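# Move foam block from desk to recessed far shelf

## Task

Pick up the little foam block lying on the desk and set it down directly on a shelf board (not on top of any carton) of the shelving section at the far end of the aisle, the one set back deeper than its neighbours. The robot must stay upright and level; tipping over or ending up tilted means failure.

## Robot and tools

ROBOT. A Hello Robot Stretch 4 with one arm: an omni-wheel base, a lift that rides up a mast, a telescoping arm that reaches straight out, a wrist with yaw, pitch and roll, and a two-finger gripper. It stands about 1.6 m tall; the base rim lies within 0.23 m of the base origin. Loose objects may occasionally get nudged by the simulation.

FRAMES. Base frame: origin on the floor below the base centre, x ahead, y to the left, z upward, metres. hand_pose (a point between the open fingertips) is printed in this frame and may be slightly wrong. The odometry frame is where the base frame was when the scene began; base_odometry reports position there plus heading in rad (left positive, -3.142 to 3.142), counted from wheel turns only, so slip looks like travel.

move. One action per call, sent with "blocking": false (true or omitted is refused); it returns in about half a second while motion continues. An action holds "base", "joints" or both, optionally with "speeds", "pace", "contact_limits"; or "end_of_arm": "enable_torque" by itself, which re-powers any wrist or gripper motor that shut off. No action at all just reports state and pictures.
- base: a relative offset from the base's position in the latest reported state (or its current spot if a move was still running). Exactly one of {"translate_m": d} (forward +, -2 to 2 m), {"strafe_m": d} (left +, -2 to 2 m), {"rotate_rad": d} (counter-clockwise +, -3.2 to 3.2 rad); translate_m and strafe_m may be paired for a straight diagonal drive without turning.
- joints: absolute targets by name. lift_m 0 to 1.2 m; arm_m 0 to 0.55 m extension; wrist_yaw_rad -1.134 to 4.276 (0 straight ahead, + left, 3.14 tucked back); wrist_pitch_rad -1.117 to 4.259 (0 level, 1.57 pointing down); wrist_roll_rad -1.117 to 4.259 (0 fingers level, + clockwise seen from behind); gripper_m -0.038 to 0.141 m fingertip gap (reading may be off by up to 0.015; -0.02 or less makes the tips press together). Out-of-range joint targets are clipped and noted; other bad values are refused, unknown keys make the call invalid.
- pace: "slow", "default", "fast", "max". Base up to 0.1/0.3/0.4/0.6 m/s and 1/2/3/4 rad/s; lift 0.15/0.3/0.4/0.5 m/s; arm 0.1/0.4/0.6/0.7 m/s; wrist always 1.82 rad/s. A raised lift (above 0.2) slows the base, to 0.3 m/s and 1 rad/s at full height. speeds: per-joint top speed (not gripper_m), no higher than the max pace.
- contact_limits: 0 (gentlest) to 1, default 0.5, only for arm_m, lift_m, translate_m, strafe_m, rotate_rad, and only alongside that same command. A base limit persists until the next base command. Even at 0 the arm needs a firm 15-40 N push to halt; for a soft touch aim 1-3 mm beyond contact. When lifting a load keep lift_m's limit at 0.15+ for 1 kg.
Motions in one action start together; a later move overrides only what it names. Any single motion times out after 14 s. Joints you leave out may still be straining toward old targets.

wait: seconds 0 to 10; returns early once everything is at rest. wait(0) shows an ongoing move in the "earlier move" line.
stop: brakes all your motions and waits for rest; also re-brakes wheels left slack by the robot. Always runs.
zoom_image: camera plus region [x0, y0, x1, y1] in pixels from the top-left, at most 504x504, on that camera's latest image (only cameras included in the newest pictures).
finished_scene: scene = the current scene number; ends it irreversibly. The block must remain in place without help.
cameras (move, wait, stop): list from head_camera (420x560), head_left_camera, head_right_camera (fisheye 420x672), wrist_camera (616x392), or "all"; omitted means all, [] none. The "pictures" line gives image order.

RESULTS. "move" is "done" or the worst status. base_status/joint_status: done, moving, off_target, stopped, contact_stop (that motion went slack), time_out (target dropped), limit_stop_at_own_body, limit_stop_at_tilt (lean over 6 degrees; lift, arm, wheels slack until level), torque_fault (limp until enable_torque). An uncommanded stop or refusal skips the rest of your reply's move/wait/finished_scene calls. on_its_own lists what the robot did by itself; "held at" is the target. lidar_m: 12 distances in 30-degree sectors, first straight ahead then counter-clockwise (4th left, 7th behind, 10th right); "-" means nothing seen or closer than 0.25 m; blind below about 0.15 m. wrist_depth_mm: 7x7 grid of depths 100-2000 mm, "-" if unknown. turned_by_wheels vs turned_by_imu differing by over ~0.1 rad in one move signals a hit or slip. base_tilt in degrees (forward, right), ~3 degree bias. motor_effort in percent with peak in brackets; servo_current in mA for wrist and gripper servos. A gripper current rise after closing to 0.015 or more indicates a firm grip; neither the gripper reading nor "done" proves a hold.

GRIPPING. Command a gap at least 0.015 narrower than the object; around 0.06 narrower resists pulling. Squeezing harder drags the object inward.

AVOID. Self-collision: gripper above the base with lift under ~0.2 (0.45 pointing down); pitch below -0.2 combined with roll outside -0.4..4; yaw+pitch below about -1.1; with the wrist folded back, even small tilts or rolls. Low lift plus retracting arm can hit the base. Don't jam fingertips on surfaces or ram things with the base. Drops, slams, hard hits and strong pushes are penalised. With over 1 kg held and arm beyond 0.2, turning, driving or braking can tip the robot, especially fast.

TIMING.

Each tool is called after "Emit:" as name(argument=value, ...), one argument or row to a line, values as JSON.

## Session

Emit:
move(
)

Scene clock: 0.00 s.
base_odometry: x=+0.000 y=+0.000 heading=+0.000
turned_by_wheels: +0.000
turned_by_imu: +0.000
base_tilt: forward=+0.4 right=+1.5
lidar_m: 1.23 1.23 1.41 2.40 1.42 1.83 2.96 2.95 1.60 1.35 1.35 1.48
base_status: not commanded
joint_positions: lift_m=+0.140 arm_m=+0.002 wrist_yaw_rad=+3.046 wrist_pitch_rad=+0.002 wrist_roll_rad=+0.000 gripper_m=+0.056
joint_status: not commanded
measured_speeds: all 0
motor_effort: lift_m=+20 arm_m=-4 wheel_0=+0 wheel_1=+0 wheel_2=+0
servo_current: wrist_yaw_rad=33 wrist_pitch_rad=33 wrist_roll_rad=26 gripper_m=46
hand_pose: x=-0.1056 y=+0.1144 z=+0.3181 quat_wxyz=(+0.048, -0.001, +0.000, +0.999) (m; base frame)
wrist_depth_mm: 136 139 - - - - - / 114 140 - - - - - / 123 150 - - - - - / 137 192 - - - - - / - - - - - 1921 - / 1118 1138 196 1008 1078 1205 1205 / 798 723 831 152 759 866 854
pictures: head_camera, head_left_camera, head_right_camera, wrist_camera

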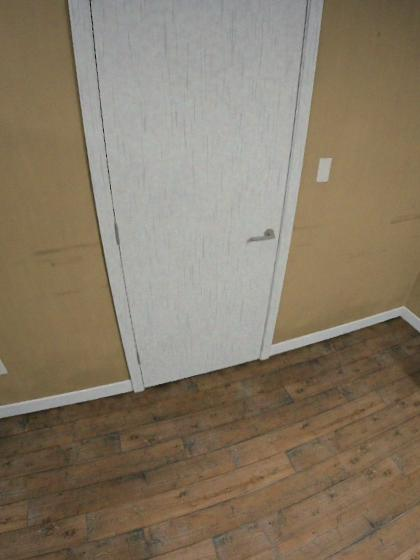

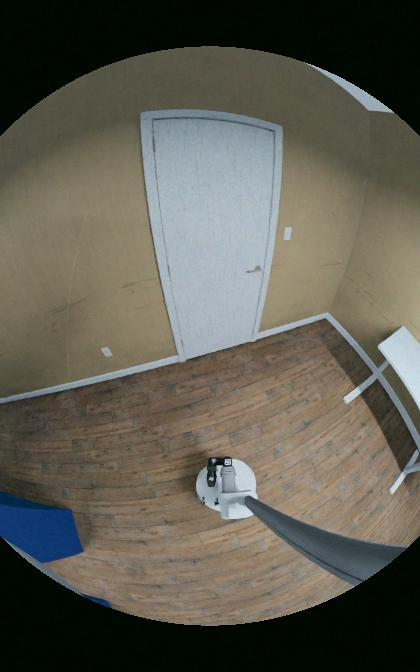

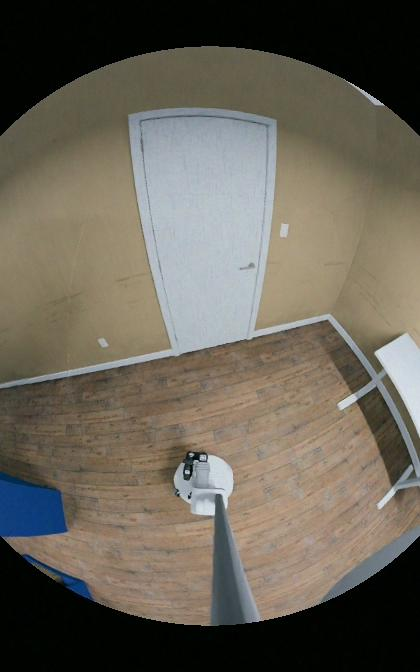

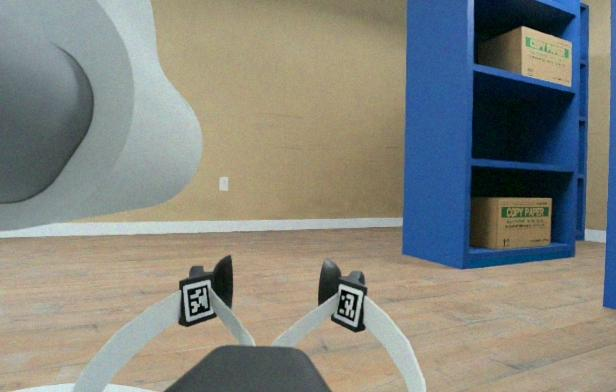

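Emit:
move(
  base={"rotate_rad": -1.4},
  joints={"lift_m": 0.95},
  pace="fast",
  blocking=false,
  cameras=[],
)

Emit:
wait(
  seconds=2.5,
)

Scene clock: 4.67 s.
move: moving
base_odometry: x=+0.000 y=+0.000 heading=-0.392
turned_by_wheels: -0.392
turned_by_imu: -0.386
base_tilt: forward=+0.4 right=+1.4
lidar_m: 1.37 1.22 1.27 1.57 1.41 1.46 1.86 2.94 2.97 1.48 1.32 1.37
base_status: rotate_rad moving
joint_positions: lift_m=+0.206 arm_m=+0.002 wrist_yaw_rad=+3.046 wrist_pitch_rad=+0.002 wrist_roll_rad=+0.000 gripper_m=+0.056
joint_status: lift_m moving
measured_speeds: translate_m=+0.001 strafe_m=-0.001 rotate_rad=-1.484 lift_m=+0.247 arm_m=+0.000 wrist_yaw_rad=+0.000 wrist_pitch_rad=+0.000 wrist_roll_rad=+0.000
motor_effort: lift_m=+28(28) arm_m=-4(4) wheel_0=+7(8) wheel_1=+9(9) wheel_2=+8(10)
servo_current: wrist_yaw_rad=39(46) wrist_pitch_rad=39(52) wrist_roll_rad=26(33) gripper_m=39(52)
hand_pose: x=-0.1056 y=+0.1144 z=+0.3832 quat_wxyz=(+0.048, -0.001, +0.000, +0.999) (m; base frame)
wrist_depth_mm: 137 139 - - - - - / 113 140 - - - - - / 121 146 - - - - - / 137 187 - - - - - / - - - - - - - / 1281 1308 196 1138 1255 1255 1205 / 917 778 960 153 866 931 991
pictures: none
No camera images: "cameras" was empty.

Scene clock: 7.17 s.
earlier move: moving
base_odometry: x=+0.000 y=+0.000 heading=-1.400
turned_by_wheels: -1.008
turned_by_imu: -0.997
base_tilt: forward=+0.4 right=+1.4
lidar_m: 1.34 1.36 1.38 1.22 1.27 1.64 1.43 1.46 1.82 2.94 2.95 1.44
base_status: done
joint_positions: lift_m=+0.950 arm_m=+0.002 wrist_yaw_rad=+3.046 wrist_pitch_rad=+0.002 wrist_roll_rad=+0.000 gripper_m=+0.056
joint_status: lift_m moving
measured_speeds: all 0
motor_effort: lift_m=+23(28) arm_m=-4(4) wheel_0=+0(8) wheel_1=+0(10) wheel_2=+0(10)
servo_current: wrist_yaw_rad=39(46) wrist_pitch_rad=39(52) wrist_roll_rad=26(33) gripper_m=46(52)
hand_pose: x=-0.1056 y=+0.1144 z=+1.1273 quat_wxyz=(+0.048, -0.001, +0.000, +0.999) (m; base frame)
wrist_depth_mm: 135 140 - - - - - / 115 141 - - - - - / 124 153 - - - - - / 138 193 - - - - - / - - - - - - - / - 162 198 - 190 - - / - 118 - 153 - - -
wait: 2.50 s; no rest
pictures: head_camera, head_left_camera, head_right_camera, wrist_camera
camera_calibration:
wrist_camera: T_world_to_cam=[[0.142573, 0.988827, 0.043527, -0.169877], [0.0287116, 0.039826, -0.998794, 1.17742], [-0.989368, 0.143651, -0.0227126, 0.134306], [0, 0, 0, 1]] pos_world=[0.123292, 0.101794, 1.18645]

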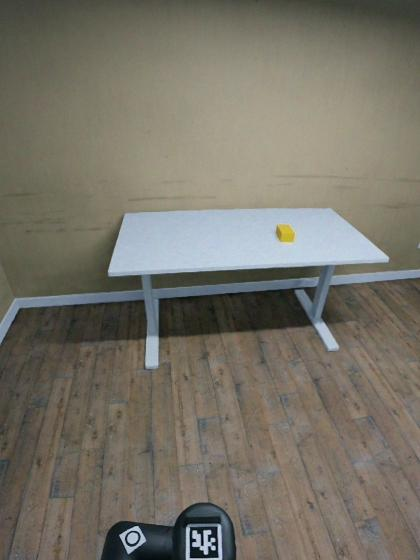

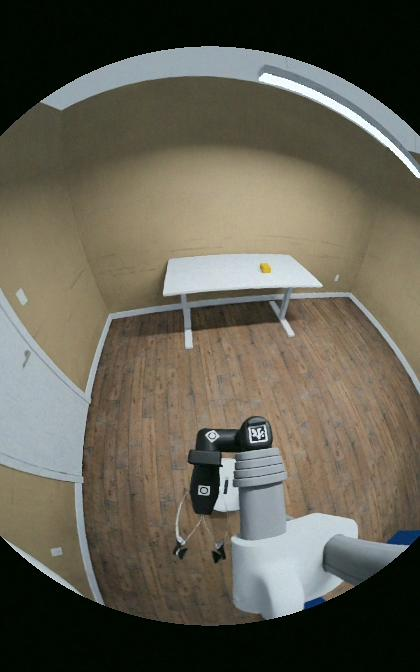

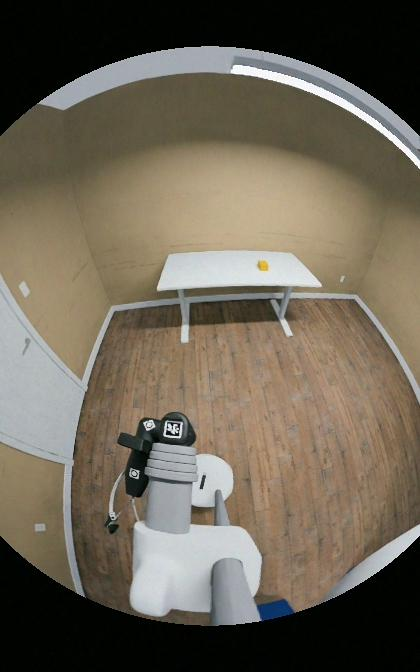

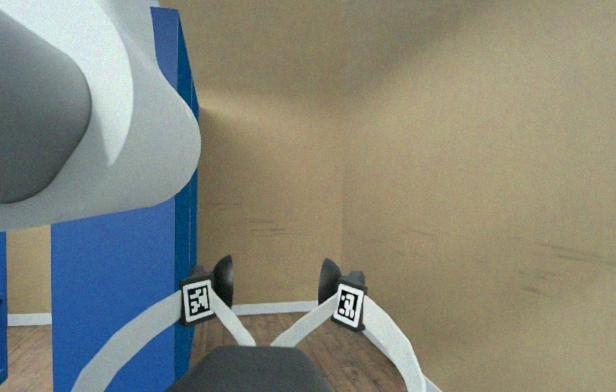

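Emit:
move(
  base={"strafe_m": -0.48},
  joints={"wrist_yaw_rad": 0, "wrist_pitch_rad": 0.5, "gripper_m": 0.13, "lift_m": 1.0},
  pace="fast",
  blocking=false,
  cameras=["head_camera"],
)

Emit:
zoom_image(
  camera="head_camera",
  region=[200, 180, 340, 280],
)

Emit:
wait(
  seconds=2,
)

Scene clock: 27.40 s.
earlier move: done
move: moving
base_odometry: x=-0.046 y=-0.008 heading=-1.400
turned_by_wheels: +0.000
turned_by_imu: -0.001
base_tilt: forward=+0.3 right=+1.3
lidar_m: 1.36 1.39 1.41 1.25 1.31 1.71 1.40 1.43 1.84 2.89 2.92 1.47
base_status: strafe_m moving
joint_positions: lift_m=+0.996 arm_m=+0.002 wrist_yaw_rad=+2.393 wrist_pitch_rad=+0.495 wrist_roll_rad=+0.000 gripper_m=+0.076
joint_status: lift_m moving; wrist_yaw_rad moving; wrist_pitch_rad moving; gripper_m moving
measured_speeds: translate_m=+0.001 strafe_m=-0.179 rotate_rad=-0.005 lift_m=+0.069 arm_m=+0.000 wrist_yaw_rad=-1.822 wrist_pitch_rad=+0.262 wrist_roll_rad=+0.000
motor_effort: lift_m=+23(27) arm_m=-4(4) wheel_0=+10(12) wheel_1=-10(10) wheel_2=+0(1)
servo_current: wrist_yaw_rad=91(130) wrist_pitch_rad=33(72) wrist_roll_rad=26(33) gripper_m=72(85)
hand_pose: x=+0.0467 y=+0.2367 z=+1.0371 quat_wxyz=(+0.354, -0.228, +0.090, +0.902) (m; base frame)
wrist_depth_mm: - - - - - - - / - - - - - - - / - - - - - - - / - - - - - - - / 1921 1983 1983 1921 - - - / 1618 1618 198 1661 193 - - / 1366 1281 1397 149 1366 1366 -
pictures: head_camera

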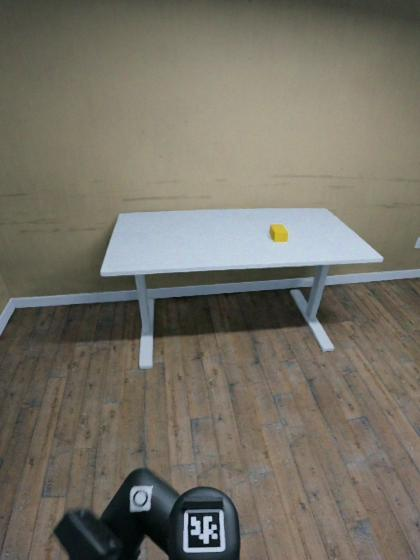

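Scaled by 3.600 from the camera's 420x560 image, which has a finer 1200x1600 frame.

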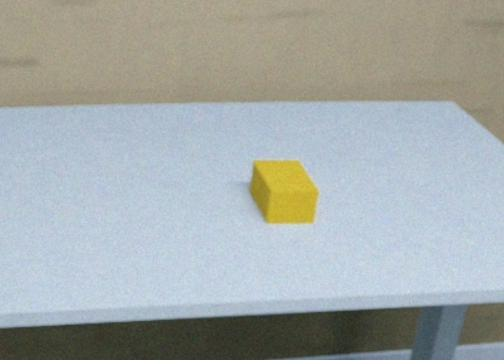

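Scene clock: 29.40 s.
earlier move: moving
base_odometry: x=-0.473 y=-0.082 heading=-1.400
turned_by_wheels: +0.000
turned_by_imu: -0.002
base_tilt: forward=+0.3 right=+1.5
lidar_m: 1.39 1.43 1.83 1.71 1.78 2.24 1.36 1.54 1.74 2.46 2.51 1.50
base_status: strafe_m moving
joint_positions: lift_m=+1.000 arm_m=+0.002 wrist_yaw_rad=+0.003 wrist_pitch_rad=+0.499 wrist_roll_rad=+0.000 gripper_m=+0.130
joint_status: all done
measured_speeds: all 0
motor_effort: lift_m=+23(27) arm_m=-4(4) wheel_0=-1(12) wheel_1=-2(11) wheel_2=+1(2)
servo_current: wrist_yaw_rad=46(130) wrist_pitch_rad=46(72) wrist_roll_rad=26(33) gripper_m=39(117)
hand_pose: x=+0.4266 y=-0.0866 z=+1.0397 quat_wxyz=(+0.969, +0.000, +0.247, +0.002) (m; base frame)
wrist_depth_mm: - - - - - - - / - - - - - - - / - - - - - - - / - - - - - - - / 1863 1863 1921 1921 1983 1983 - / 1537 194 1464 1661 202 1618 1661 / 1308 1308 1397 - 1430 1397 1397
wait: 2.00 s; no rest
pictures: head_camera, head_left_camera, head_right_camera, wrist_camera
camera_calibration:
wrist_camera: T_world_to_cam=[[-0.0180698, -0.997965, 0.0611498, -0.165004], [-0.498373, -0.0440303, -0.865844, 1.16204], [0.866774, -0.0461211, -0.496563, 0.372229], [0, 0, 0, 1]] pos_world=[0.253511, -0.0963358, 1.20107]

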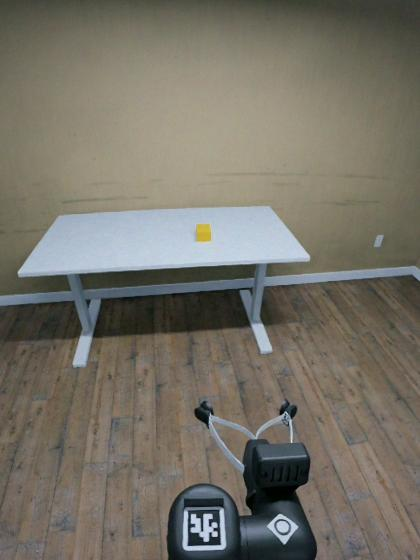

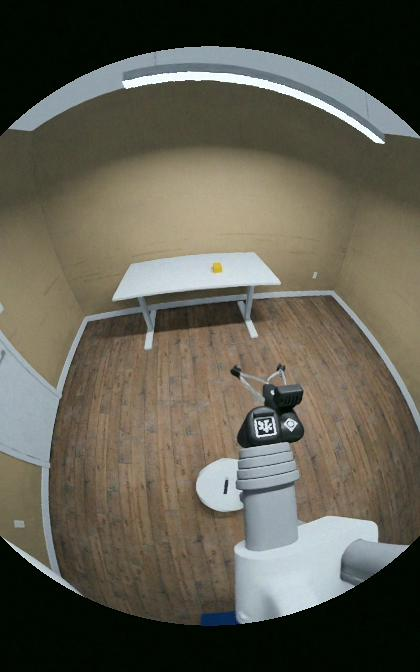

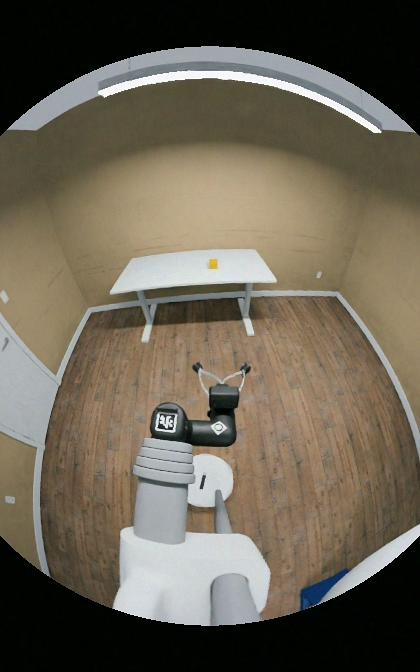

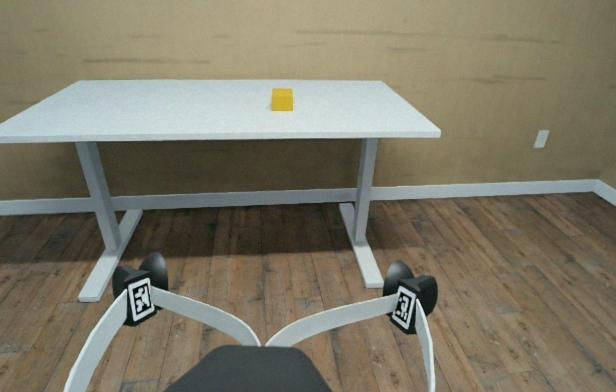

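Emit:
move(
  base={"translate_m": 0.8, "strafe_m": 0.03},
  joints={"arm_m": 0.2, "lift_m": 0.93},
  pace="fast",
  blocking=false,
  cameras=[],
)

Emit:
wait(
  seconds=3.5,
  cameras=["head_camera", "wrist_camera"],
)

Scene clock: 42.43 s.
earlier move: done
move: moving
base_odometry: x=-0.465 y=-0.120 heading=-1.400
turned_by_wheels: +0.000
turned_by_imu: -0.001
base_tilt: forward=+0.4 right=+1.3
lidar_m: 1.35 1.37 1.82 1.71 1.78 2.27 1.40 1.57 1.84 2.44 2.50 1.47
base_status: translate_m moving; strafe_m moving
joint_positions: lift_m=+0.944 arm_m=+0.081 wrist_yaw_rad=+0.003 wrist_pitch_rad=+0.500 wrist_roll_rad=+0.000 gripper_m=+0.130
joint_status: lift_m moving; arm_m moving
measured_speeds: translate_m=+0.150 strafe_m=+0.006 rotate_rad=+0.005 lift_m=-0.127 arm_m=+0.298 wrist_yaw_rad=+0.000 wrist_pitch_rad=+0.000 wrist_roll_rad=+0.000
motor_effort: lift_m=+15(21) arm_m=+9(10) wheel_0=+6(7) wheel_1=+6(6) wheel_2=-10(11)
servo_current: wrist_yaw_rad=33(39) wrist_pitch_rad=39(52) wrist_roll_rad=26(33) gripper_m=46(52)
hand_pose: x=+0.5050 y=-0.0866 z=+0.9845 quat_wxyz=(+0.969, +0.000, +0.247, +0.002) (m; base frame)
wrist_depth_mm: - - - - - - - / - - - - - - - / - - - - - - - / - - - - - - - / 1756 1863 1808 1863 1921 1863 1921 / 1464 205 1430 1576 202 1537 1537 / 1255 1229 1336 - 1366 1336 1366
pictures: none
No camera images: "cameras" was empty.

Scene clock: 45.63 s.
earlier move: done
base_odometry: x=-0.308 y=-0.865 heading=-1.400
turned_by_wheels: +0.000
turned_by_imu: -0.001
base_tilt: forward=+0.3 right=+1.4
lidar_m: 0.58 0.62 0.77 1.74 1.80 2.32 2.16 2.24 2.59 2.39 2.29 0.66
base_status: done
joint_positions: lift_m=+0.930 arm_m=+0.200 wrist_yaw_rad=+0.003 wrist_pitch_rad=+0.500 wrist_roll_rad=+0.000 gripper_m=+0.130
joint_status: all done
measured_speeds: all 0
motor_effort: lift_m=+14(21) arm_m=+6(10) wheel_0=+3(7) wheel_1=+2(8) wheel_2=+1(11)
servo_current: wrist_yaw_rad=39(46) wrist_pitch_rad=33(59) wrist_roll_rad=26(39) gripper_m=46(52)
hand_pose: x=+0.6241 y=-0.0866 z=+0.9705 quat_wxyz=(+0.969, +0.000, +0.247, +0.002) (m; base frame)
wrist_depth_mm: - - - - - - - / - - - - - - - / - - - - - - - / - - - 574 - - - / - - - 521 - - - / - 188 171 - 195 - - / - - - - - - -
wait: 3.20 of 3.5 s (the move ended)
pictures: head_camera, wrist_camera
camera_calibration:
wrist_camera: T_world_to_cam=[[-0.0182814, -0.99796, 0.0611609, -0.157112], [-0.498574, -0.043924, -0.865734, 1.2005], [0.866654, -0.04632, -0.496754, 0.166794], [0, 0, 0, 1]] pos_world=[0.451112, -0.0963354, 1.13178]

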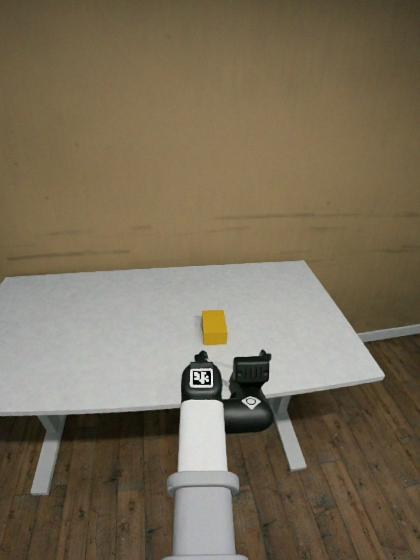

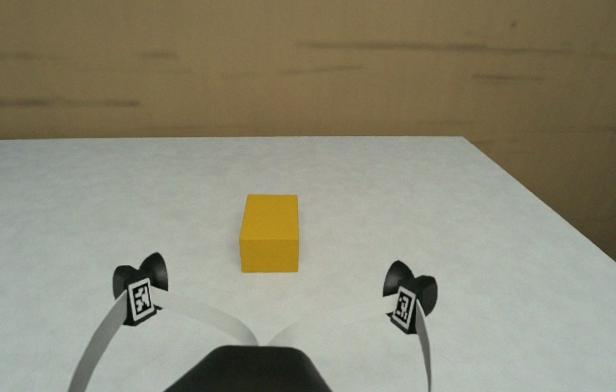

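Emit:
move(
  base={"strafe_m": 0.015},
  joints={"lift_m": 0.78, "arm_m": 0.28},
  blocking=false,
  cameras=[],
)

Emit:
wait(
  seconds=2.5,
  cameras=["head_camera", "wrist_camera"],
)

Scene clock: 57.10 s.
move: moving
base_odometry: x=-0.293 y=-0.862 heading=-1.400
turned_by_wheels: +0.000
turned_by_imu: -0.001
base_tilt: forward=+0.2 right=+1.4
lidar_m: 0.60 0.63 0.80 1.73 1.82 2.32 2.16 2.25 2.60 2.41 2.28 0.67
base_status: strafe_m moving
joint_positions: lift_m=+0.891 arm_m=+0.251 wrist_yaw_rad=+0.003 wrist_pitch_rad=+0.500 wrist_roll_rad=+0.000 gripper_m=+0.130
joint_status: lift_m moving; arm_m moving
measured_speeds: translate_m=+0.000 strafe_m=+0.000 rotate_rad=+0.000 lift_m=-0.149 arm_m=+0.160 wrist_yaw_rad=+0.000 wrist_pitch_rad=+0.000 wrist_roll_rad=+0.000
motor_effort: lift_m=+11(15) arm_m=+8(9) wheel_0=-2(8) wheel_1=+1(9) wheel_2=+1(2)
servo_current: wrist_yaw_rad=33(39) wrist_pitch_rad=26(52) wrist_roll_rad=33(39) gripper_m=52(52)
hand_pose: x=+0.6748 y=-0.0867 z=+0.9312 quat_wxyz=(+0.969, +0.000, +0.247, +0.001) (m; base frame)
wrist_depth_mm: - - - - - - - / - - - - - - - / - - - - - - - / - - - 512 - - - / - - 462 462 - - - / - 188 171 - 195 - - / - - - - - - -
pictures: none
No camera images: "cameras" was empty.

Scene clock: 58.30 s.
earlier move: done
base_odometry: x=-0.293 y=-0.862 heading=-1.400
turned_by_wheels: +0.000
turned_by_imu: +0.000
base_tilt: forward=+0.4 right=+1.4
lidar_m: 0.61 0.60 0.78 1.73 1.79 2.28 2.15 2.25 2.64 2.40 2.28 0.66
base_status: done
joint_positions: lift_m=+0.780 arm_m=+0.280 wrist_yaw_rad=+0.003 wrist_pitch_rad=+0.500 wrist_roll_rad=+0.000 gripper_m=+0.130
joint_status: all done
measured_speeds: all 0
motor_effort: lift_m=+14(16) arm_m=+6(11) wheel_0=-1(8) wheel_1=+1(9) wheel_2=+0(2)
servo_current: wrist_yaw_rad=33(46) wrist_pitch_rad=39(52) wrist_roll_rad=26(39) gripper_m=46(52)
hand_pose: x=+0.7041 y=-0.0867 z=+0.8205 quat_wxyz=(+0.969, +0.000, +0.247, +0.001) (m; base frame)
wrist_depth_mm: - - - - - - - / - - - - - - - / - - 377 382 - - - / - - 366 373 - - - / - - - - - - - / - 188 171 - 196 - - / - - - - - - -
wait: 1.20 of 2.5 s (the move ended)
pictures: head_camera, wrist_camera
camera_calibration:
wrist_camera: T_world_to_cam=[[-0.0184175, -0.99796, 0.0611235, -0.146374], [-0.498577, -0.0438237, -0.865737, 1.11057], [0.86665, -0.0464195, -0.496753, 0.0230769], [0, 0, 0, 1]] pos_world=[0.531012, -0.0963351, 0.981875]

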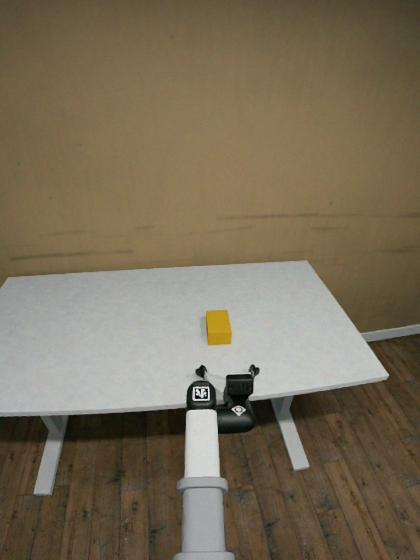

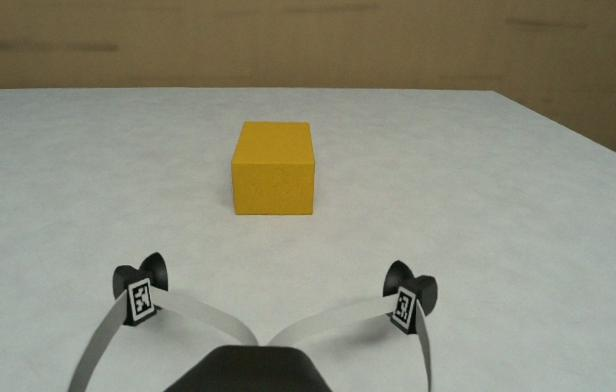

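Emit:
move(
  joints={"lift_m": 0.772, "arm_m": 0.47},
  blocking=false,
  cameras=[],
)

Emit:
wait(
  seconds=2,
  cameras=["wrist_camera"],
)

Scene clock: 67.43 s.
move: moving
base_odometry: x=-0.293 y=-0.862 heading=-1.400
turned_by_wheels: +0.000
turned_by_imu: -0.001
base_tilt: forward=+0.3 right=+1.3
lidar_m: 0.61 0.61 0.81 1.72 1.81 2.31 2.17 2.25 2.63 2.41 2.32 0.66
base_status: not commanded
joint_positions: lift_m=+0.772 arm_m=+0.332 wrist_yaw_rad=+0.003 wrist_pitch_rad=+0.500 wrist_roll_rad=+0.000 gripper_m=+0.130
joint_status: lift_m moving; arm_m moving
measured_speeds: translate_m=+0.000 strafe_m=+0.000 rotate_rad=+0.000 lift_m=+0.000 arm_m=+0.198 wrist_yaw_rad=+0.000 wrist_pitch_rad=+0.000 wrist_roll_rad=+0.000
motor_effort: lift_m=+13(14) arm_m=+7(8) wheel_0=-1(1) wheel_1=+2(2) wheel_2=+0(0)
servo_current: wrist_yaw_rad=39(46) wrist_pitch_rad=52(52) wrist_roll_rad=26(33) gripper_m=46(52)
hand_pose: x=+0.7565 y=-0.0867 z=+0.8125 quat_wxyz=(+0.969, +0.000, +0.247, +0.001) (m; base frame)
wrist_depth_mm: - - - - - - - / - - - - - - - / - - 384 362 - - - / - - 317 322 - - - / - - - - - - - / - 187 171 - 195 - - / - - - - - - -
pictures: none
No camera images: "cameras" was empty.

Scene clock: 68.60 s.
earlier move: done
base_odometry: x=-0.293 y=-0.862 heading=-1.400
turned_by_wheels: +0.000
turned_by_imu: +0.000
base_tilt: forward=+0.4 right=+1.3
lidar_m: 0.59 0.61 0.80 1.75 1.80 2.31 2.18 2.25 2.61 2.41 2.29 0.66
base_status: not commanded
joint_positions: lift_m=+0.772 arm_m=+0.470 wrist_yaw_rad=+0.003 wrist_pitch_rad=+0.500 wrist_roll_rad=+0.000 gripper_m=+0.130
joint_status: all done
measured_speeds: all 0
motor_effort: lift_m=+14(15) arm_m=+7(10) wheel_0=-1(1) wheel_1=+2(2) wheel_2=+0(0)
servo_current: wrist_yaw_rad=39(46) wrist_pitch_rad=46(52) wrist_roll_rad=26(33) gripper_m=39(59)
hand_pose: x=+0.8941 y=-0.0867 z=+0.8125 quat_wxyz=(+0.969, +0.000, +0.247, +0.001) (m; base frame)
wrist_depth_mm: - - - - - - - / - - - - - - - / - - - - - - - / - - 267 271 - - - / - - 223 225 - - - / - 187 192 194 195 - - / - - 206 - - - -
wait: 1.17 of 2 s (the move ended)
pictures: wrist_camera
camera_calibration:
wrist_camera: T_world_to_cam=[[-0.0184175, -0.99796, 0.0611235, -0.142386], [-0.498577, -0.0438237, -0.865737, 1.19838], [0.86665, -0.0464195, -0.496753, -0.145561], [0, 0, 0, 1]] pos_world=[0.721012, -0.0963351, 0.973875]

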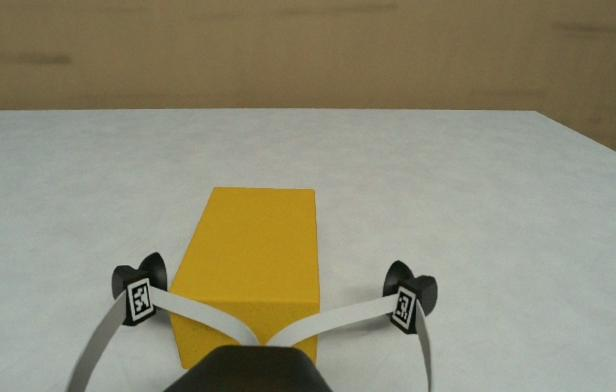

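Emit:
move(
  base={"strafe_m": 0.016},
  joints={"gripper_m": 0.1},
  blocking=false,
  cameras=[],
)

Emit:
wait(
  seconds=1.5,
  cameras=[],
)

Emit:
move(
  joints={"gripper_m": 0.03},
  blocking=false,
  cameras=[],
)

Emit:
wait(
  seconds=2,
  cameras=["wrist_camera"],
)

Scene clock: 77.47 s.
move: moving
base_odometry: x=-0.277 y=-0.860 heading=-1.400
turned_by_wheels: +0.000
turned_by_imu: -0.001
base_tilt: forward=+0.4 right=+1.3
lidar_m: 0.59 0.62 0.80 1.74 1.78 2.30 2.17 2.25 2.66 2.42 2.30 0.68
base_status: strafe_m moving
joint_positions: lift_m=+0.772 arm_m=+0.470 wrist_yaw_rad=+0.003 wrist_pitch_rad=+0.500 wrist_roll_rad=+0.000 gripper_m=+0.116
joint_status: gripper_m moving
measured_speeds: all 0
motor_effort: lift_m=+14(14) arm_m=+6(7) wheel_0=+0(9) wheel_1=+1(9) wheel_2=-1(1)
servo_current: wrist_yaw_rad=33(39) wrist_pitch_rad=39(52) wrist_roll_rad=20(33) gripper_m=91(104)
hand_pose: x=+0.8941 y=-0.0867 z=+0.8125 quat_wxyz=(+0.969, +0.000, +0.247, +0.001) (m; base frame)
wrist_depth_mm: - - - - - - - / - - - - - - - / - - - - - - - / - - 268 271 - - - / - - 223 227 - - - / - 185 191 195 193 - - / - - - - - - -
pictures: none
No camera images: "cameras" was empty.

Scene clock: 78.20 s.
earlier move: done
base_odometry: x=-0.277 y=-0.860 heading=-1.400
turned_by_wheels: +0.000
turned_by_imu: +0.000
base_tilt: forward=+0.4 right=+1.2
lidar_m: 0.59 0.62 0.76 1.72 1.79 2.30 2.14 2.25 2.60 2.44 2.30 0.65
base_status: done
joint_positions: lift_m=+0.772 arm_m=+0.470 wrist_yaw_rad=+0.003 wrist_pitch_rad=+0.500 wrist_roll_rad=+0.000 gripper_m=+0.100
joint_status: all done
measured_speeds: all 0
motor_effort: lift_m=+14(14) arm_m=+6(7) wheel_0=+0(9) wheel_1=+1(9) wheel_2=+0(1)
servo_current: wrist_yaw_rad=33(46) wrist_pitch_rad=33(52) wrist_roll_rad=26(33) gripper_m=39(104)
hand_pose: x=+0.8941 y=-0.0867 z=+0.8125 quat_wxyz=(+0.969, +0.000, +0.247, +0.001) (m; base frame)
wrist_depth_mm: - - - - - - - / - - - - - - - / - - - - - - - / - - 268 272 - - - / - - 224 227 - - - / - 184 192 195 191 - - / - - - - - - -
wait: 0.73 of 1.5 s (the move ended)
pictures: none
No camera images: "cameras" was empty.

Scene clock: 78.70 s.
move: moving
base_odometry: x=-0.277 y=-0.860 heading=-1.400
turned_by_wheels: +0.000
turned_by_imu: +0.000
base_tilt: forward=+0.4 right=+1.4
lidar_m: 0.59 0.58 0.80 1.73 1.79 2.30 2.16 2.28 2.65 2.43 2.31 0.66
base_status: not commanded
joint_positions: lift_m=+0.772 arm_m=+0.470 wrist_yaw_rad=+0.003 wrist_pitch_rad=+0.500 wrist_roll_rad=+0.000 gripper_m=+0.082
joint_status: gripper_m moving
measured_speeds: all 0
motor_effort: lift_m=+14(14) arm_m=+6(7) wheel_0=+0(0) wheel_1=+1(1) wheel_2=+0(0)
servo_current: wrist_yaw_rad=33(39) wrist_pitch_rad=39(46) wrist_roll_rad=26(33) gripper_m=98(98)
hand_pose: x=+0.8941 y=-0.0867 z=+0.8125 quat_wxyz=(+0.969, +0.000, +0.247, +0.001) (m; base frame)
wrist_depth_mm: - - - - - - - / - - - - - - - / - - - - - - - / - - 267 271 - - - / - - 223 226 - - - / - 181 193 194 193 - - / - - - - - - -
pictures: none
No camera images: "cameras" was empty.

Scene clock: 79.73 s.
earlier move: done
base_odometry: x=-0.277 y=-0.860 heading=-1.400
turned_by_wheels: +0.000
turned_by_imu: +0.000
base_tilt: forward=+0.3 right=+1.4
lidar_m: 0.59 0.59 0.79 1.71 1.81 2.29 2.15 2.26 2.63 2.43 2.32 0.63
base_status: not commanded
joint_positions: lift_m=+0.772 arm_m=+0.470 wrist_yaw_rad=+0.003 wrist_pitch_rad=+0.500 wrist_roll_rad=+0.000 gripper_m=+0.031
joint_status: all done
measured_speeds: all 0
motor_effort: lift_m=+14(14) arm_m=+7(7) wheel_0=+0(0) wheel_1=+1(1) wheel_2=+0(0)
servo_current: wrist_yaw_rad=46(46) wrist_pitch_rad=33(52) wrist_roll_rad=26(39) gripper_m=117(234)
hand_pose: x=+0.8940 y=-0.0867 z=+0.8124 quat_wxyz=(+0.969, +0.000, +0.247, +0.001) (m; base frame)
wrist_depth_mm: - - - - - - - / - - - - - - - / - - - - - - - / - - 254 257 - - - / - - 211 213 - - - / - 176 180 181 183 - - / - - 148 185 - - -
wait: 1.03 of 2 s (the move ended)
pictures: wrist_camera
camera_calibration:
wrist_camera: T_world_to_cam=[[-0.0184098, -0.99796, 0.0611264, -0.142388], [-0.498653, -0.043826, -0.865693, 1.1983], [0.866606, -0.0464181, -0.496829, -0.145505], [0, 0, 0, 1]] pos_world=[0.721012, -0.0963351, 0.973775]

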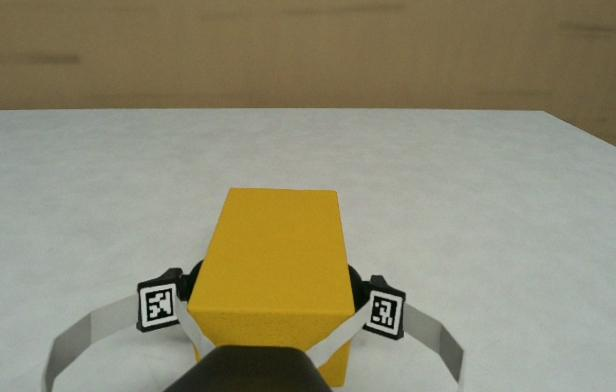

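Emit:
move(
  joints={"lift_m": 0.9},
  blocking=false,
  cameras=[],
)

Emit:
wait(
  seconds=0.5,
  cameras=["wrist_camera"],
)

Emit:
move(
  base={"translate_m": -0.7},
  joints={"arm_m": 0.1},
  blocking=false,
  pace="fast",
  cameras=[],
)

Emit:
wait(
  seconds=3.5,
  cameras=[],
)

Emit:
move(
  base={"rotate_rad": 3.14},
  blocking=false,
  cameras=[],
)

Emit:
wait(
  seconds=4,
)

Scene clock: 90.10 s.
move: moving
base_odometry: x=-0.277 y=-0.860 heading=-1.400
turned_by_wheels: +0.000
turned_by_imu: -0.001
base_tilt: forward=+0.4 right=+1.4
lidar_m: 0.57 0.58 0.79 1.71 1.80 2.31 2.17 2.30 2.63 2.42 2.29 0.63
base_status: not commanded
joint_positions: lift_m=+0.811 arm_m=+0.470 wrist_yaw_rad=+0.003 wrist_pitch_rad=+0.500 wrist_roll_rad=+0.000 gripper_m=+0.031
joint_status: lift_m moving
measured_speeds: translate_m=+0.000 strafe_m=+0.000 rotate_rad=+0.000 lift_m=+0.149 arm_m=+0.000 wrist_yaw_rad=+0.000 wrist_pitch_rad=+0.000 wrist_roll_rad=+0.000
motor_effort: lift_m=+25(27) arm_m=+7(7) wheel_0=+0(0) wheel_1=+1(1) wheel_2=+0(0)
servo_current: wrist_yaw_rad=39(46) wrist_pitch_rad=46(46) wrist_roll_rad=33(33) gripper_m=111(117)
hand_pose: x=+0.8940 y=-0.0867 z=+0.8508 quat_wxyz=(+0.969, +0.000, +0.247, +0.001) (m; base frame)
wrist_depth_mm: - - - - - - - / - - - - - - - / - - - - - - - / - - 254 258 - - - / - - 211 213 - - - / - 176 180 181 183 - - / - - 148 185 - - -
pictures: none
No camera images: "cameras" was empty.

Scene clock: 90.60 s.
earlier move: moving
base_odometry: x=-0.277 y=-0.860 heading=-1.400
turned_by_wheels: +0.000
turned_by_imu: +0.000
base_tilt: forward=+0.3 right=+1.2
lidar_m: 0.57 0.61 0.80 1.73 1.79 2.28 2.16 2.23 2.64 2.42 2.31 0.66
base_status: not commanded
joint_positions: lift_m=+0.887 arm_m=+0.470 wrist_yaw_rad=+0.003 wrist_pitch_rad=+0.500 wrist_roll_rad=+0.000 gripper_m=+0.031
joint_status: lift_m moving
measured_speeds: translate_m=+0.000 strafe_m=+0.000 rotate_rad=+0.000 lift_m=+0.093 arm_m=+0.000 wrist_yaw_rad=+0.000 wrist_pitch_rad=+0.000 wrist_roll_rad=+0.000
motor_effort: lift_m=+26(28) arm_m=+6(7) wheel_0=+0(0) wheel_1=+1(1) wheel_2=+0(0)
servo_current: wrist_yaw_rad=39(46) wrist_pitch_rad=52(52) wrist_roll_rad=33(33) gripper_m=111(117)
hand_pose: x=+0.8940 y=-0.0867 z=+0.9265 quat_wxyz=(+0.969, +0.000, +0.247, +0.001) (m; base frame)
wrist_depth_mm: - - - - - - - / - - - - - - - / - - - - - - - / - - 254 258 - - - / - - 211 213 - - - / - 176 180 181 183 - - / - - 148 185 - - -
wait: 0.50 s; no rest
pictures: wrist_camera
camera_calibration:
wrist_camera: T_world_to_cam=[[-0.0184014, -0.99796, 0.0611312, -0.14938], [-0.498771, -0.043828, -0.865625, 1.29718], [0.866539, -0.0464192, -0.496947, -0.0885902], [0, 0, 0, 1]] pos_world=[0.721012, -0.0963351, 1.08798]

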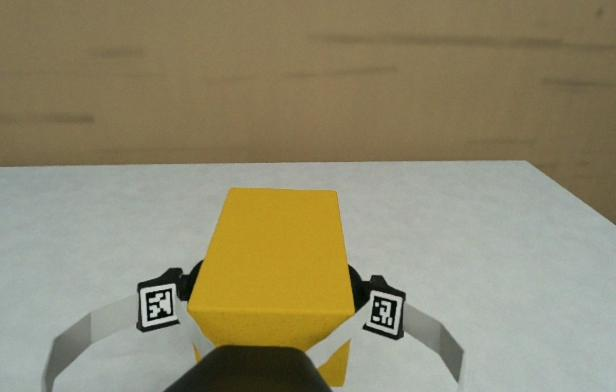

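Scene clock: 91.10 s.
move: moving
base_odometry: x=-0.284 y=-0.818 heading=-1.400
turned_by_wheels: +0.000
turned_by_imu: +0.000
base_tilt: forward=+0.3 right=+1.4
lidar_m: 0.62 0.67 0.85 1.72 1.77 2.29 2.12 2.22 2.65 2.44 2.39 0.69
base_status: translate_m moving
joint_positions: lift_m=+0.900 arm_m=+0.392 wrist_yaw_rad=+0.003 wrist_pitch_rad=+0.500 wrist_roll_rad=+0.000 gripper_m=+0.031
joint_status: lift_m moving; arm_m moving
measured_speeds: translate_m=-0.162 strafe_m=-0.001 rotate_rad=-0.004 lift_m=+0.000 arm_m=-0.297 wrist_yaw_rad=+0.000 wrist_pitch_rad=+0.000 wrist_roll_rad=+0.000
motor_effort: lift_m=+24(26) arm_m=-8(8) wheel_0=-7(7) wheel_1=-7(8) wheel_2=+10(11)
servo_current: wrist_yaw_rad=39(39) wrist_pitch_rad=39(52) wrist_roll_rad=33(33) gripper_m=111(117)
hand_pose: x=+0.8158 y=-0.0867 z=+0.9395 quat_wxyz=(+0.969, +0.000, +0.247, +0.001) (m; base frame)
wrist_depth_mm: - - - - - - - / - - - - - - - / - - - - - - - / - - 254 258 - - - / - - 211 213 - - - / - 176 180 181 184 - - / - - 147 185 - - -
pictures: none
No camera images: "cameras" was empty.

Scene clock: 93.87 s.
earlier move: done
base_odometry: x=-0.396 y=-0.170 heading=-1.400
turned_by_wheels: +0.000
turned_by_imu: +0.000
base_tilt: forward=+0.5 right=+1.5
lidar_m: 1.28 1.30 1.79 1.65 1.71 2.19 1.46 1.65 1.90 2.52 2.53 1.38
base_status: done
joint_positions: lift_m=+0.900 arm_m=+0.100 wrist_yaw_rad=+0.003 wrist_pitch_rad=+0.500 wrist_roll_rad=+0.000 gripper_m=+0.031
joint_status: all done
measured_speeds: all 0
motor_effort: lift_m=+24(26) arm_m=-6(9) wheel_0=-2(8) wheel_1=-1(8) wheel_2=-2(12)
servo_current: wrist_yaw_rad=33(46) wrist_pitch_rad=33(52) wrist_roll_rad=20(39) gripper_m=117(124)
hand_pose: x=+0.5244 y=-0.0867 z=+0.9395 quat_wxyz=(+0.969, +0.000, +0.247, +0.001) (m; base frame)
wrist_depth_mm: - - - - - - - / - - - - - - - / - - - - - - - / - - 267 271 - - - / 1708 1756 220 213 1808 1808 1863 / 1430 182 180 181 183 1537 1499 / 1182 1205 185 185 1255 1182 1281
wait: 2.77 of 3.5 s (the move ended)
pictures: none
No camera images: "cameras" was empty.

Scene clock: 94.37 s.
move: moving
base_odometry: x=-0.396 y=-0.170 heading=-1.151
turned_by_wheels: +0.249
turned_by_imu: +0.245
base_tilt: forward=+0.5 right=+1.5
lidar_m: 1.28 1.42 1.69 1.65 1.86 1.47 1.49 1.64 2.55 2.51 2.66 1.31
base_status: rotate_rad moving
joint_positions: lift_m=+0.900 arm_m=+0.100 wrist_yaw_rad=+0.003 wrist_pitch_rad=+0.500 wrist_roll_rad=+0.000 gripper_m=+0.031
joint_status: not commanded
measured_speeds: translate_m=+0.000 strafe_m=+0.001 rotate_rad=+0.944 lift_m=+0.000 arm_m=+0.000 wrist_yaw_rad=+0.000 wrist_pitch_rad=+0.000 wrist_roll_rad=+0.000
motor_effort: lift_m=+24(24) arm_m=-6(6) wheel_0=-7(9) wheel_1=-6(7) wheel_2=-8(9)
servo_current: wrist_yaw_rad=33(39) wrist_pitch_rad=33(52) wrist_roll_rad=26(33) gripper_m=104(117)
hand_pose: x=+0.5244 y=-0.0867 z=+0.9395 quat_wxyz=(+0.969, +0.000, +0.247, +0.001) (m; base frame)
wrist_depth_mm: - - - - - - - / - - - - - - - / - - - - - - - / - - - 268 - 1499 - / 1708 1756 218 213 1863 1756 1808 / 1430 185 181 181 183 1499 1537 / 1205 1205 185 185 1255 1182 1308
pictures: none
No camera images: "cameras" was empty.

Scene clock: 96.80 s.
earlier move: done
base_odometry: x=-0.396 y=-0.170 heading=+1.739
turned_by_wheels: +2.891
turned_by_imu: +2.853
base_tilt: forward=+0.3 right=+1.4
lidar_m: 1.46 1.64 1.86 2.53 2.56 1.43 1.27 1.30 1.81 1.66 1.70 2.13
base_status: done
joint_positions: lift_m=+0.900 arm_m=+0.100 wrist_yaw_rad=+0.003 wrist_pitch_rad=+0.500 wrist_roll_rad=+0.000 gripper_m=+0.031
joint_status: not commanded
measured_speeds: all 0
motor_effort: lift_m=+23(24) arm_m=-6(6) wheel_0=-3(9) wheel_1=-2(8) wheel_2=-2(9)
servo_current: wrist_yaw_rad=33(46) wrist_pitch_rad=39(52) wrist_roll_rad=26(33) gripper_m=104(124)
hand_pose: x=+0.5244 y=-0.0867 z=+0.9396 quat_wxyz=(+0.969, +0.000, +0.247, +0.001) (m; base frame)
wrist_depth_mm: - - - - - - - / - - - - - - - / 1863 - - - - - - / 1618 - 254 268 - - - / 1661 1708 211 213 1808 1808 1756 / 1397 185 180 181 185 1576 1499 / 1182 1182 185 185 1255 1160 1308
wait: 2.43 of 4 s (the move ended)
pictures: head_camera, head_left_camera, head_right_camera, wrist_camera
camera_calibration:
wrist_camera: T_world_to_cam=[[-0.0183958, -0.99796, 0.0611304, -0.156975], [-0.498846, -0.0438261, -0.865582, 1.12411], [0.866495, -0.0464178, -0.497022, 0.238155], [0, 0, 0, 1]] pos_world=[0.351512, -0.0963351, 1.10098]

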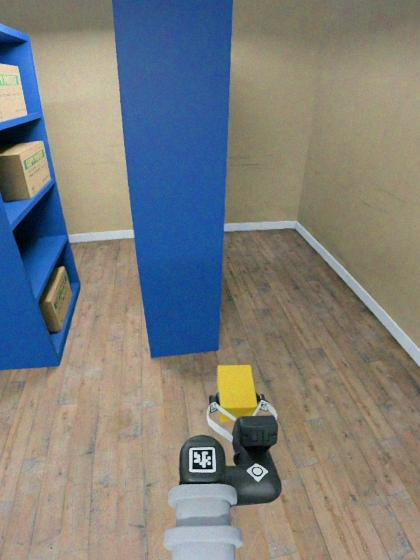

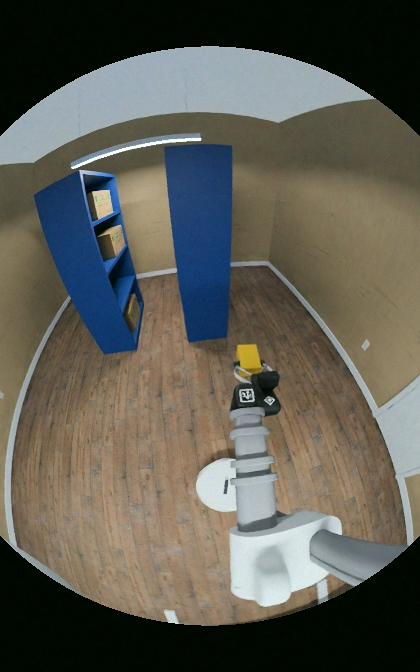

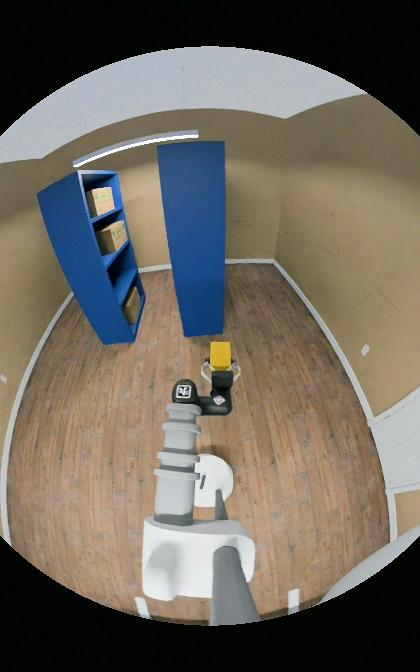

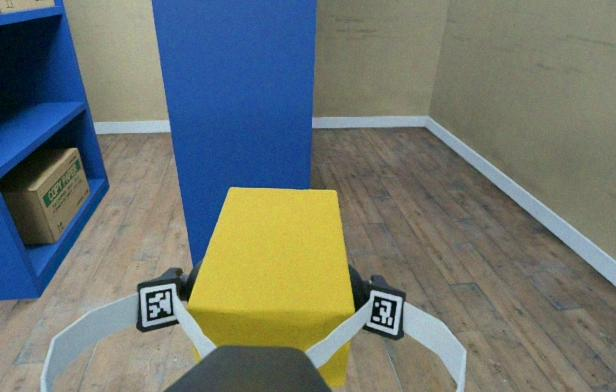

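Emit:
move(
  base={"rotate_rad": 0.16},
  joints={"arm_m": 0.0},
  blocking=false,
  cameras=[],
)

Emit:
wait(
  seconds=1,
  cameras=[],
)

Emit:
move(
  base={"translate_m": 0.75, "strafe_m": 0.37},
  blocking=false,
  pace="fast",
  cameras=[],
)

Emit:
wait(
  seconds=4,
)

Scene clock: 123.23 s.
move: moving
base_odometry: x=-0.396 y=-0.170 heading=+1.894
turned_by_wheels: +0.155
turned_by_imu: +0.152
base_tilt: forward=+0.3 right=+1.4
lidar_m: 1.46 1.62 2.63 2.53 2.66 1.35 1.28 1.36 1.72 1.65 1.75 2.46
base_status: rotate_rad moving
joint_positions: lift_m=+0.900 arm_m=+0.048 wrist_yaw_rad=+0.003 wrist_pitch_rad=+0.500 wrist_roll_rad=+0.000 gripper_m=+0.031
joint_status: arm_m moving
joint sent to its limit — arm_m, lower limit.
measured_speeds: translate_m=-0.001 strafe_m=-0.001 rotate_rad=+0.159 lift_m=+0.000 arm_m=-0.194 wrist_yaw_rad=+0.000 wrist_pitch_rad=+0.000 wrist_roll_rad=+0.000
motor_effort: lift_m=+23(23) arm_m=-9(9) wheel_0=-2(7) wheel_1=-2(7) wheel_2=-1(7)
servo_current: wrist_yaw_rad=39(39) wrist_pitch_rad=33(46) wrist_roll_rad=33(33) gripper_m=111(117)
hand_pose: x=+0.4721 y=-0.0867 z=+0.9396 quat_wxyz=(+0.969, +0.000, +0.247, +0.001) (m; base frame)
wrist_depth_mm: 1921 - - - - - - / - - - - - - - / - - - - - - - / - 1808 - 257 - - - / - 1708 220 213 1808 1863 1808 / 1397 185 180 181 184 1537 1537 / 1205 1205 185 185 1255 1182 1281
pictures: none
No camera images: "cameras" was empty.

Scene clock: 124.00 s.
earlier move: done
base_odometry: x=-0.396 y=-0.170 heading=+1.899
turned_by_wheels: +0.004
turned_by_imu: +0.004
base_tilt: forward=+0.4 right=+1.6
lidar_m: 1.47 1.65 2.63 2.53 2.66 1.36 1.29 1.37 1.71 1.64 1.76 2.46
base_status: done
joint_positions: lift_m=+0.900 arm_m=+0.002 wrist_yaw_rad=+0.003 wrist_pitch_rad=+0.500 wrist_roll_rad=+0.000 gripper_m=+0.031
joint_status: all done
joint sent to its limit — arm_m, lower limit.
measured_speeds: all 0
motor_effort: lift_m=+23(23) arm_m=-6(9) wheel_0=-3(7) wheel_1=-2(7) wheel_2=-2(7)
servo_current: wrist_yaw_rad=52(52) wrist_pitch_rad=39(59) wrist_roll_rad=33(33) gripper_m=104(124)
hand_pose: x=+0.4267 y=-0.0867 z=+0.9396 quat_wxyz=(+0.969, +0.000, +0.247, +0.001) (m; base frame)
wrist_depth_mm: - - - - - - - / - - - - - - - / - - - - - - - / - 1983 - 258 - - - / 1618 1661 220 213 1808 1808 1863 / 1430 185 180 181 184 1537 1499 / 1205 1205 185 185 1255 1205 1281
wait: 0.77 of 1 s (the move ended)
pictures: none
No camera images: "cameras" was empty.

Scene clock: 124.50 s.
move: moving
base_odometry: x=-0.430 y=-0.136 heading=+1.899
turned_by_wheels: +0.000
turned_by_imu: +0.000
base_tilt: forward=+0.2 right=+1.3
lidar_m: 1.42 1.59 2.62 2.50 2.64 1.37 1.34 1.41 1.75 1.68 1.78 2.49
base_status: translate_m moving; strafe_m moving
joint_positions: lift_m=+0.900 arm_m=+0.002 wrist_yaw_rad=+0.003 wrist_pitch_rad=+0.500 wrist_roll_rad=+0.000 gripper_m=+0.031
joint_status: not commanded
measured_speeds: translate_m=+0.160 strafe_m=+0.080 rotate_rad=-0.004 lift_m=+0.000 arm_m=+0.000 wrist_yaw_rad=+0.000 wrist_pitch_rad=+0.000 wrist_roll_rad=+0.000
motor_effort: lift_m=+23(23) arm_m=-6(6) wheel_0=+3(3) wheel_1=+11(11) wheel_2=-9(11)
servo_current: wrist_yaw_rad=46(46) wrist_pitch_rad=52(52) wrist_roll_rad=26(33) gripper_m=111(124)
hand_pose: x=+0.4267 y=-0.0867 z=+0.9396 quat_wxyz=(+0.969, +0.000, +0.247, +0.001) (m; base frame)
wrist_depth_mm: 1983 - - - - - - / - - - - - - - / - - - - - - - / - 1808 - 257 - - - / - 1708 220 213 1863 1808 1863 / 1430 185 180 181 184 1537 1499 / 1205 1205 185 185 1229 1182 1308
pictures: none
No camera images: "cameras" was empty.

Scene clock: 127.50 s.
earlier move: done
base_odometry: x=-0.988 y=+0.421 heading=+1.899
turned_by_wheels: +0.000
turned_by_imu: +0.001
base_tilt: forward=+0.4 right=+1.4
lidar_m: 1.10 0.78 1.05 2.14 2.27 2.95 2.41 2.13 2.15 2.03 2.17 0.78
base_status: done
joint_positions: lift_m=+0.900 arm_m=+0.002 wrist_yaw_rad=+0.003 wrist_pitch_rad=+0.500 wrist_roll_rad=+0.000 gripper_m=+0.031
joint_status: not commanded
measured_speeds: all 0
motor_effort: lift_m=+23(23) arm_m=-6(6) wheel_0=+2(5) wheel_1=-1(12) wheel_2=+2(12)
servo_current: wrist_yaw_rad=33(52) wrist_pitch_rad=39(59) wrist_roll_rad=26(33) gripper_m=111(124)
hand_pose: x=+0.4267 y=-0.0867 z=+0.9396 quat_wxyz=(+0.969, +0.000, +0.247, +0.001) (m; base frame)
wrist_depth_mm: - - - - 1397 - - / 1336 - - - 1160 - - / - - - - 960 - - / - - 1430 272 991 - - / - 1182 212 213 - - - / - 181 180 181 183 - - / - - 185 185 - - -
wait: 3.00 of 4 s (the move ended)
pictures: head_camera, head_left_camera, head_right_camera, wrist_camera
camera_calibration:
wrist_camera: T_world_to_cam=[[-0.0183958, -0.99796, 0.0611304, -0.158774], [-0.498846, -0.0438261, -0.865582, 1.07533], [0.866495, -0.0464178, -0.497022, 0.322898], [0, 0, 0, 1]] pos_world=[0.253712, -0.0963351, 1.10098]

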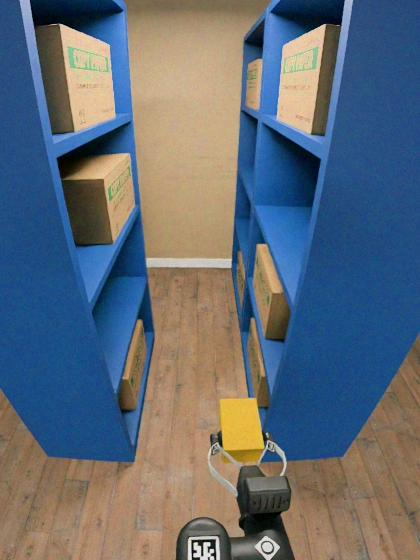

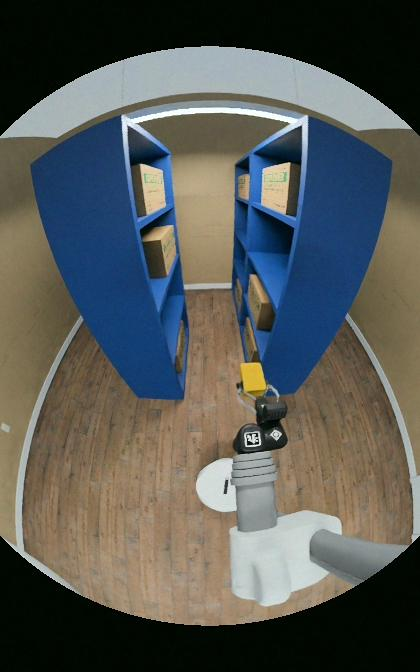

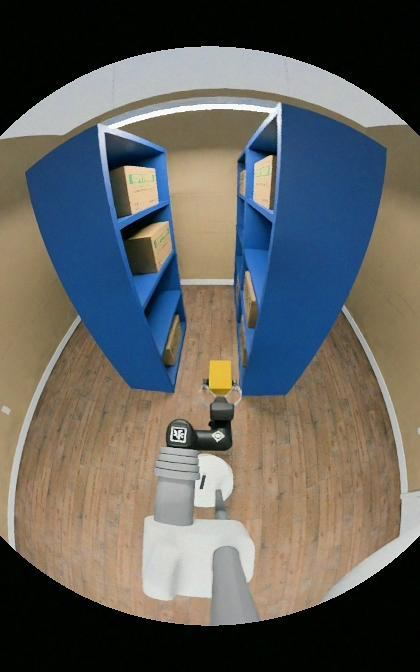

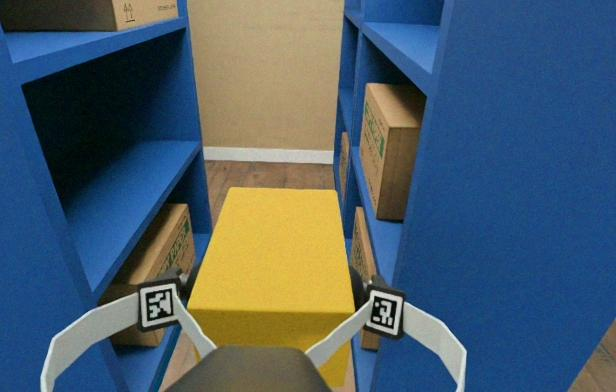

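Emit:
zoom_image(
  camera="head_camera",
  region=[110, 0, 350, 320],
)

Scaled by 1.575 from the camera's 420x560 image, which has a finer 1200x1600 frame.

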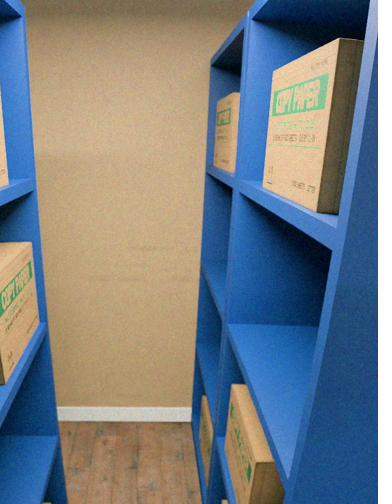

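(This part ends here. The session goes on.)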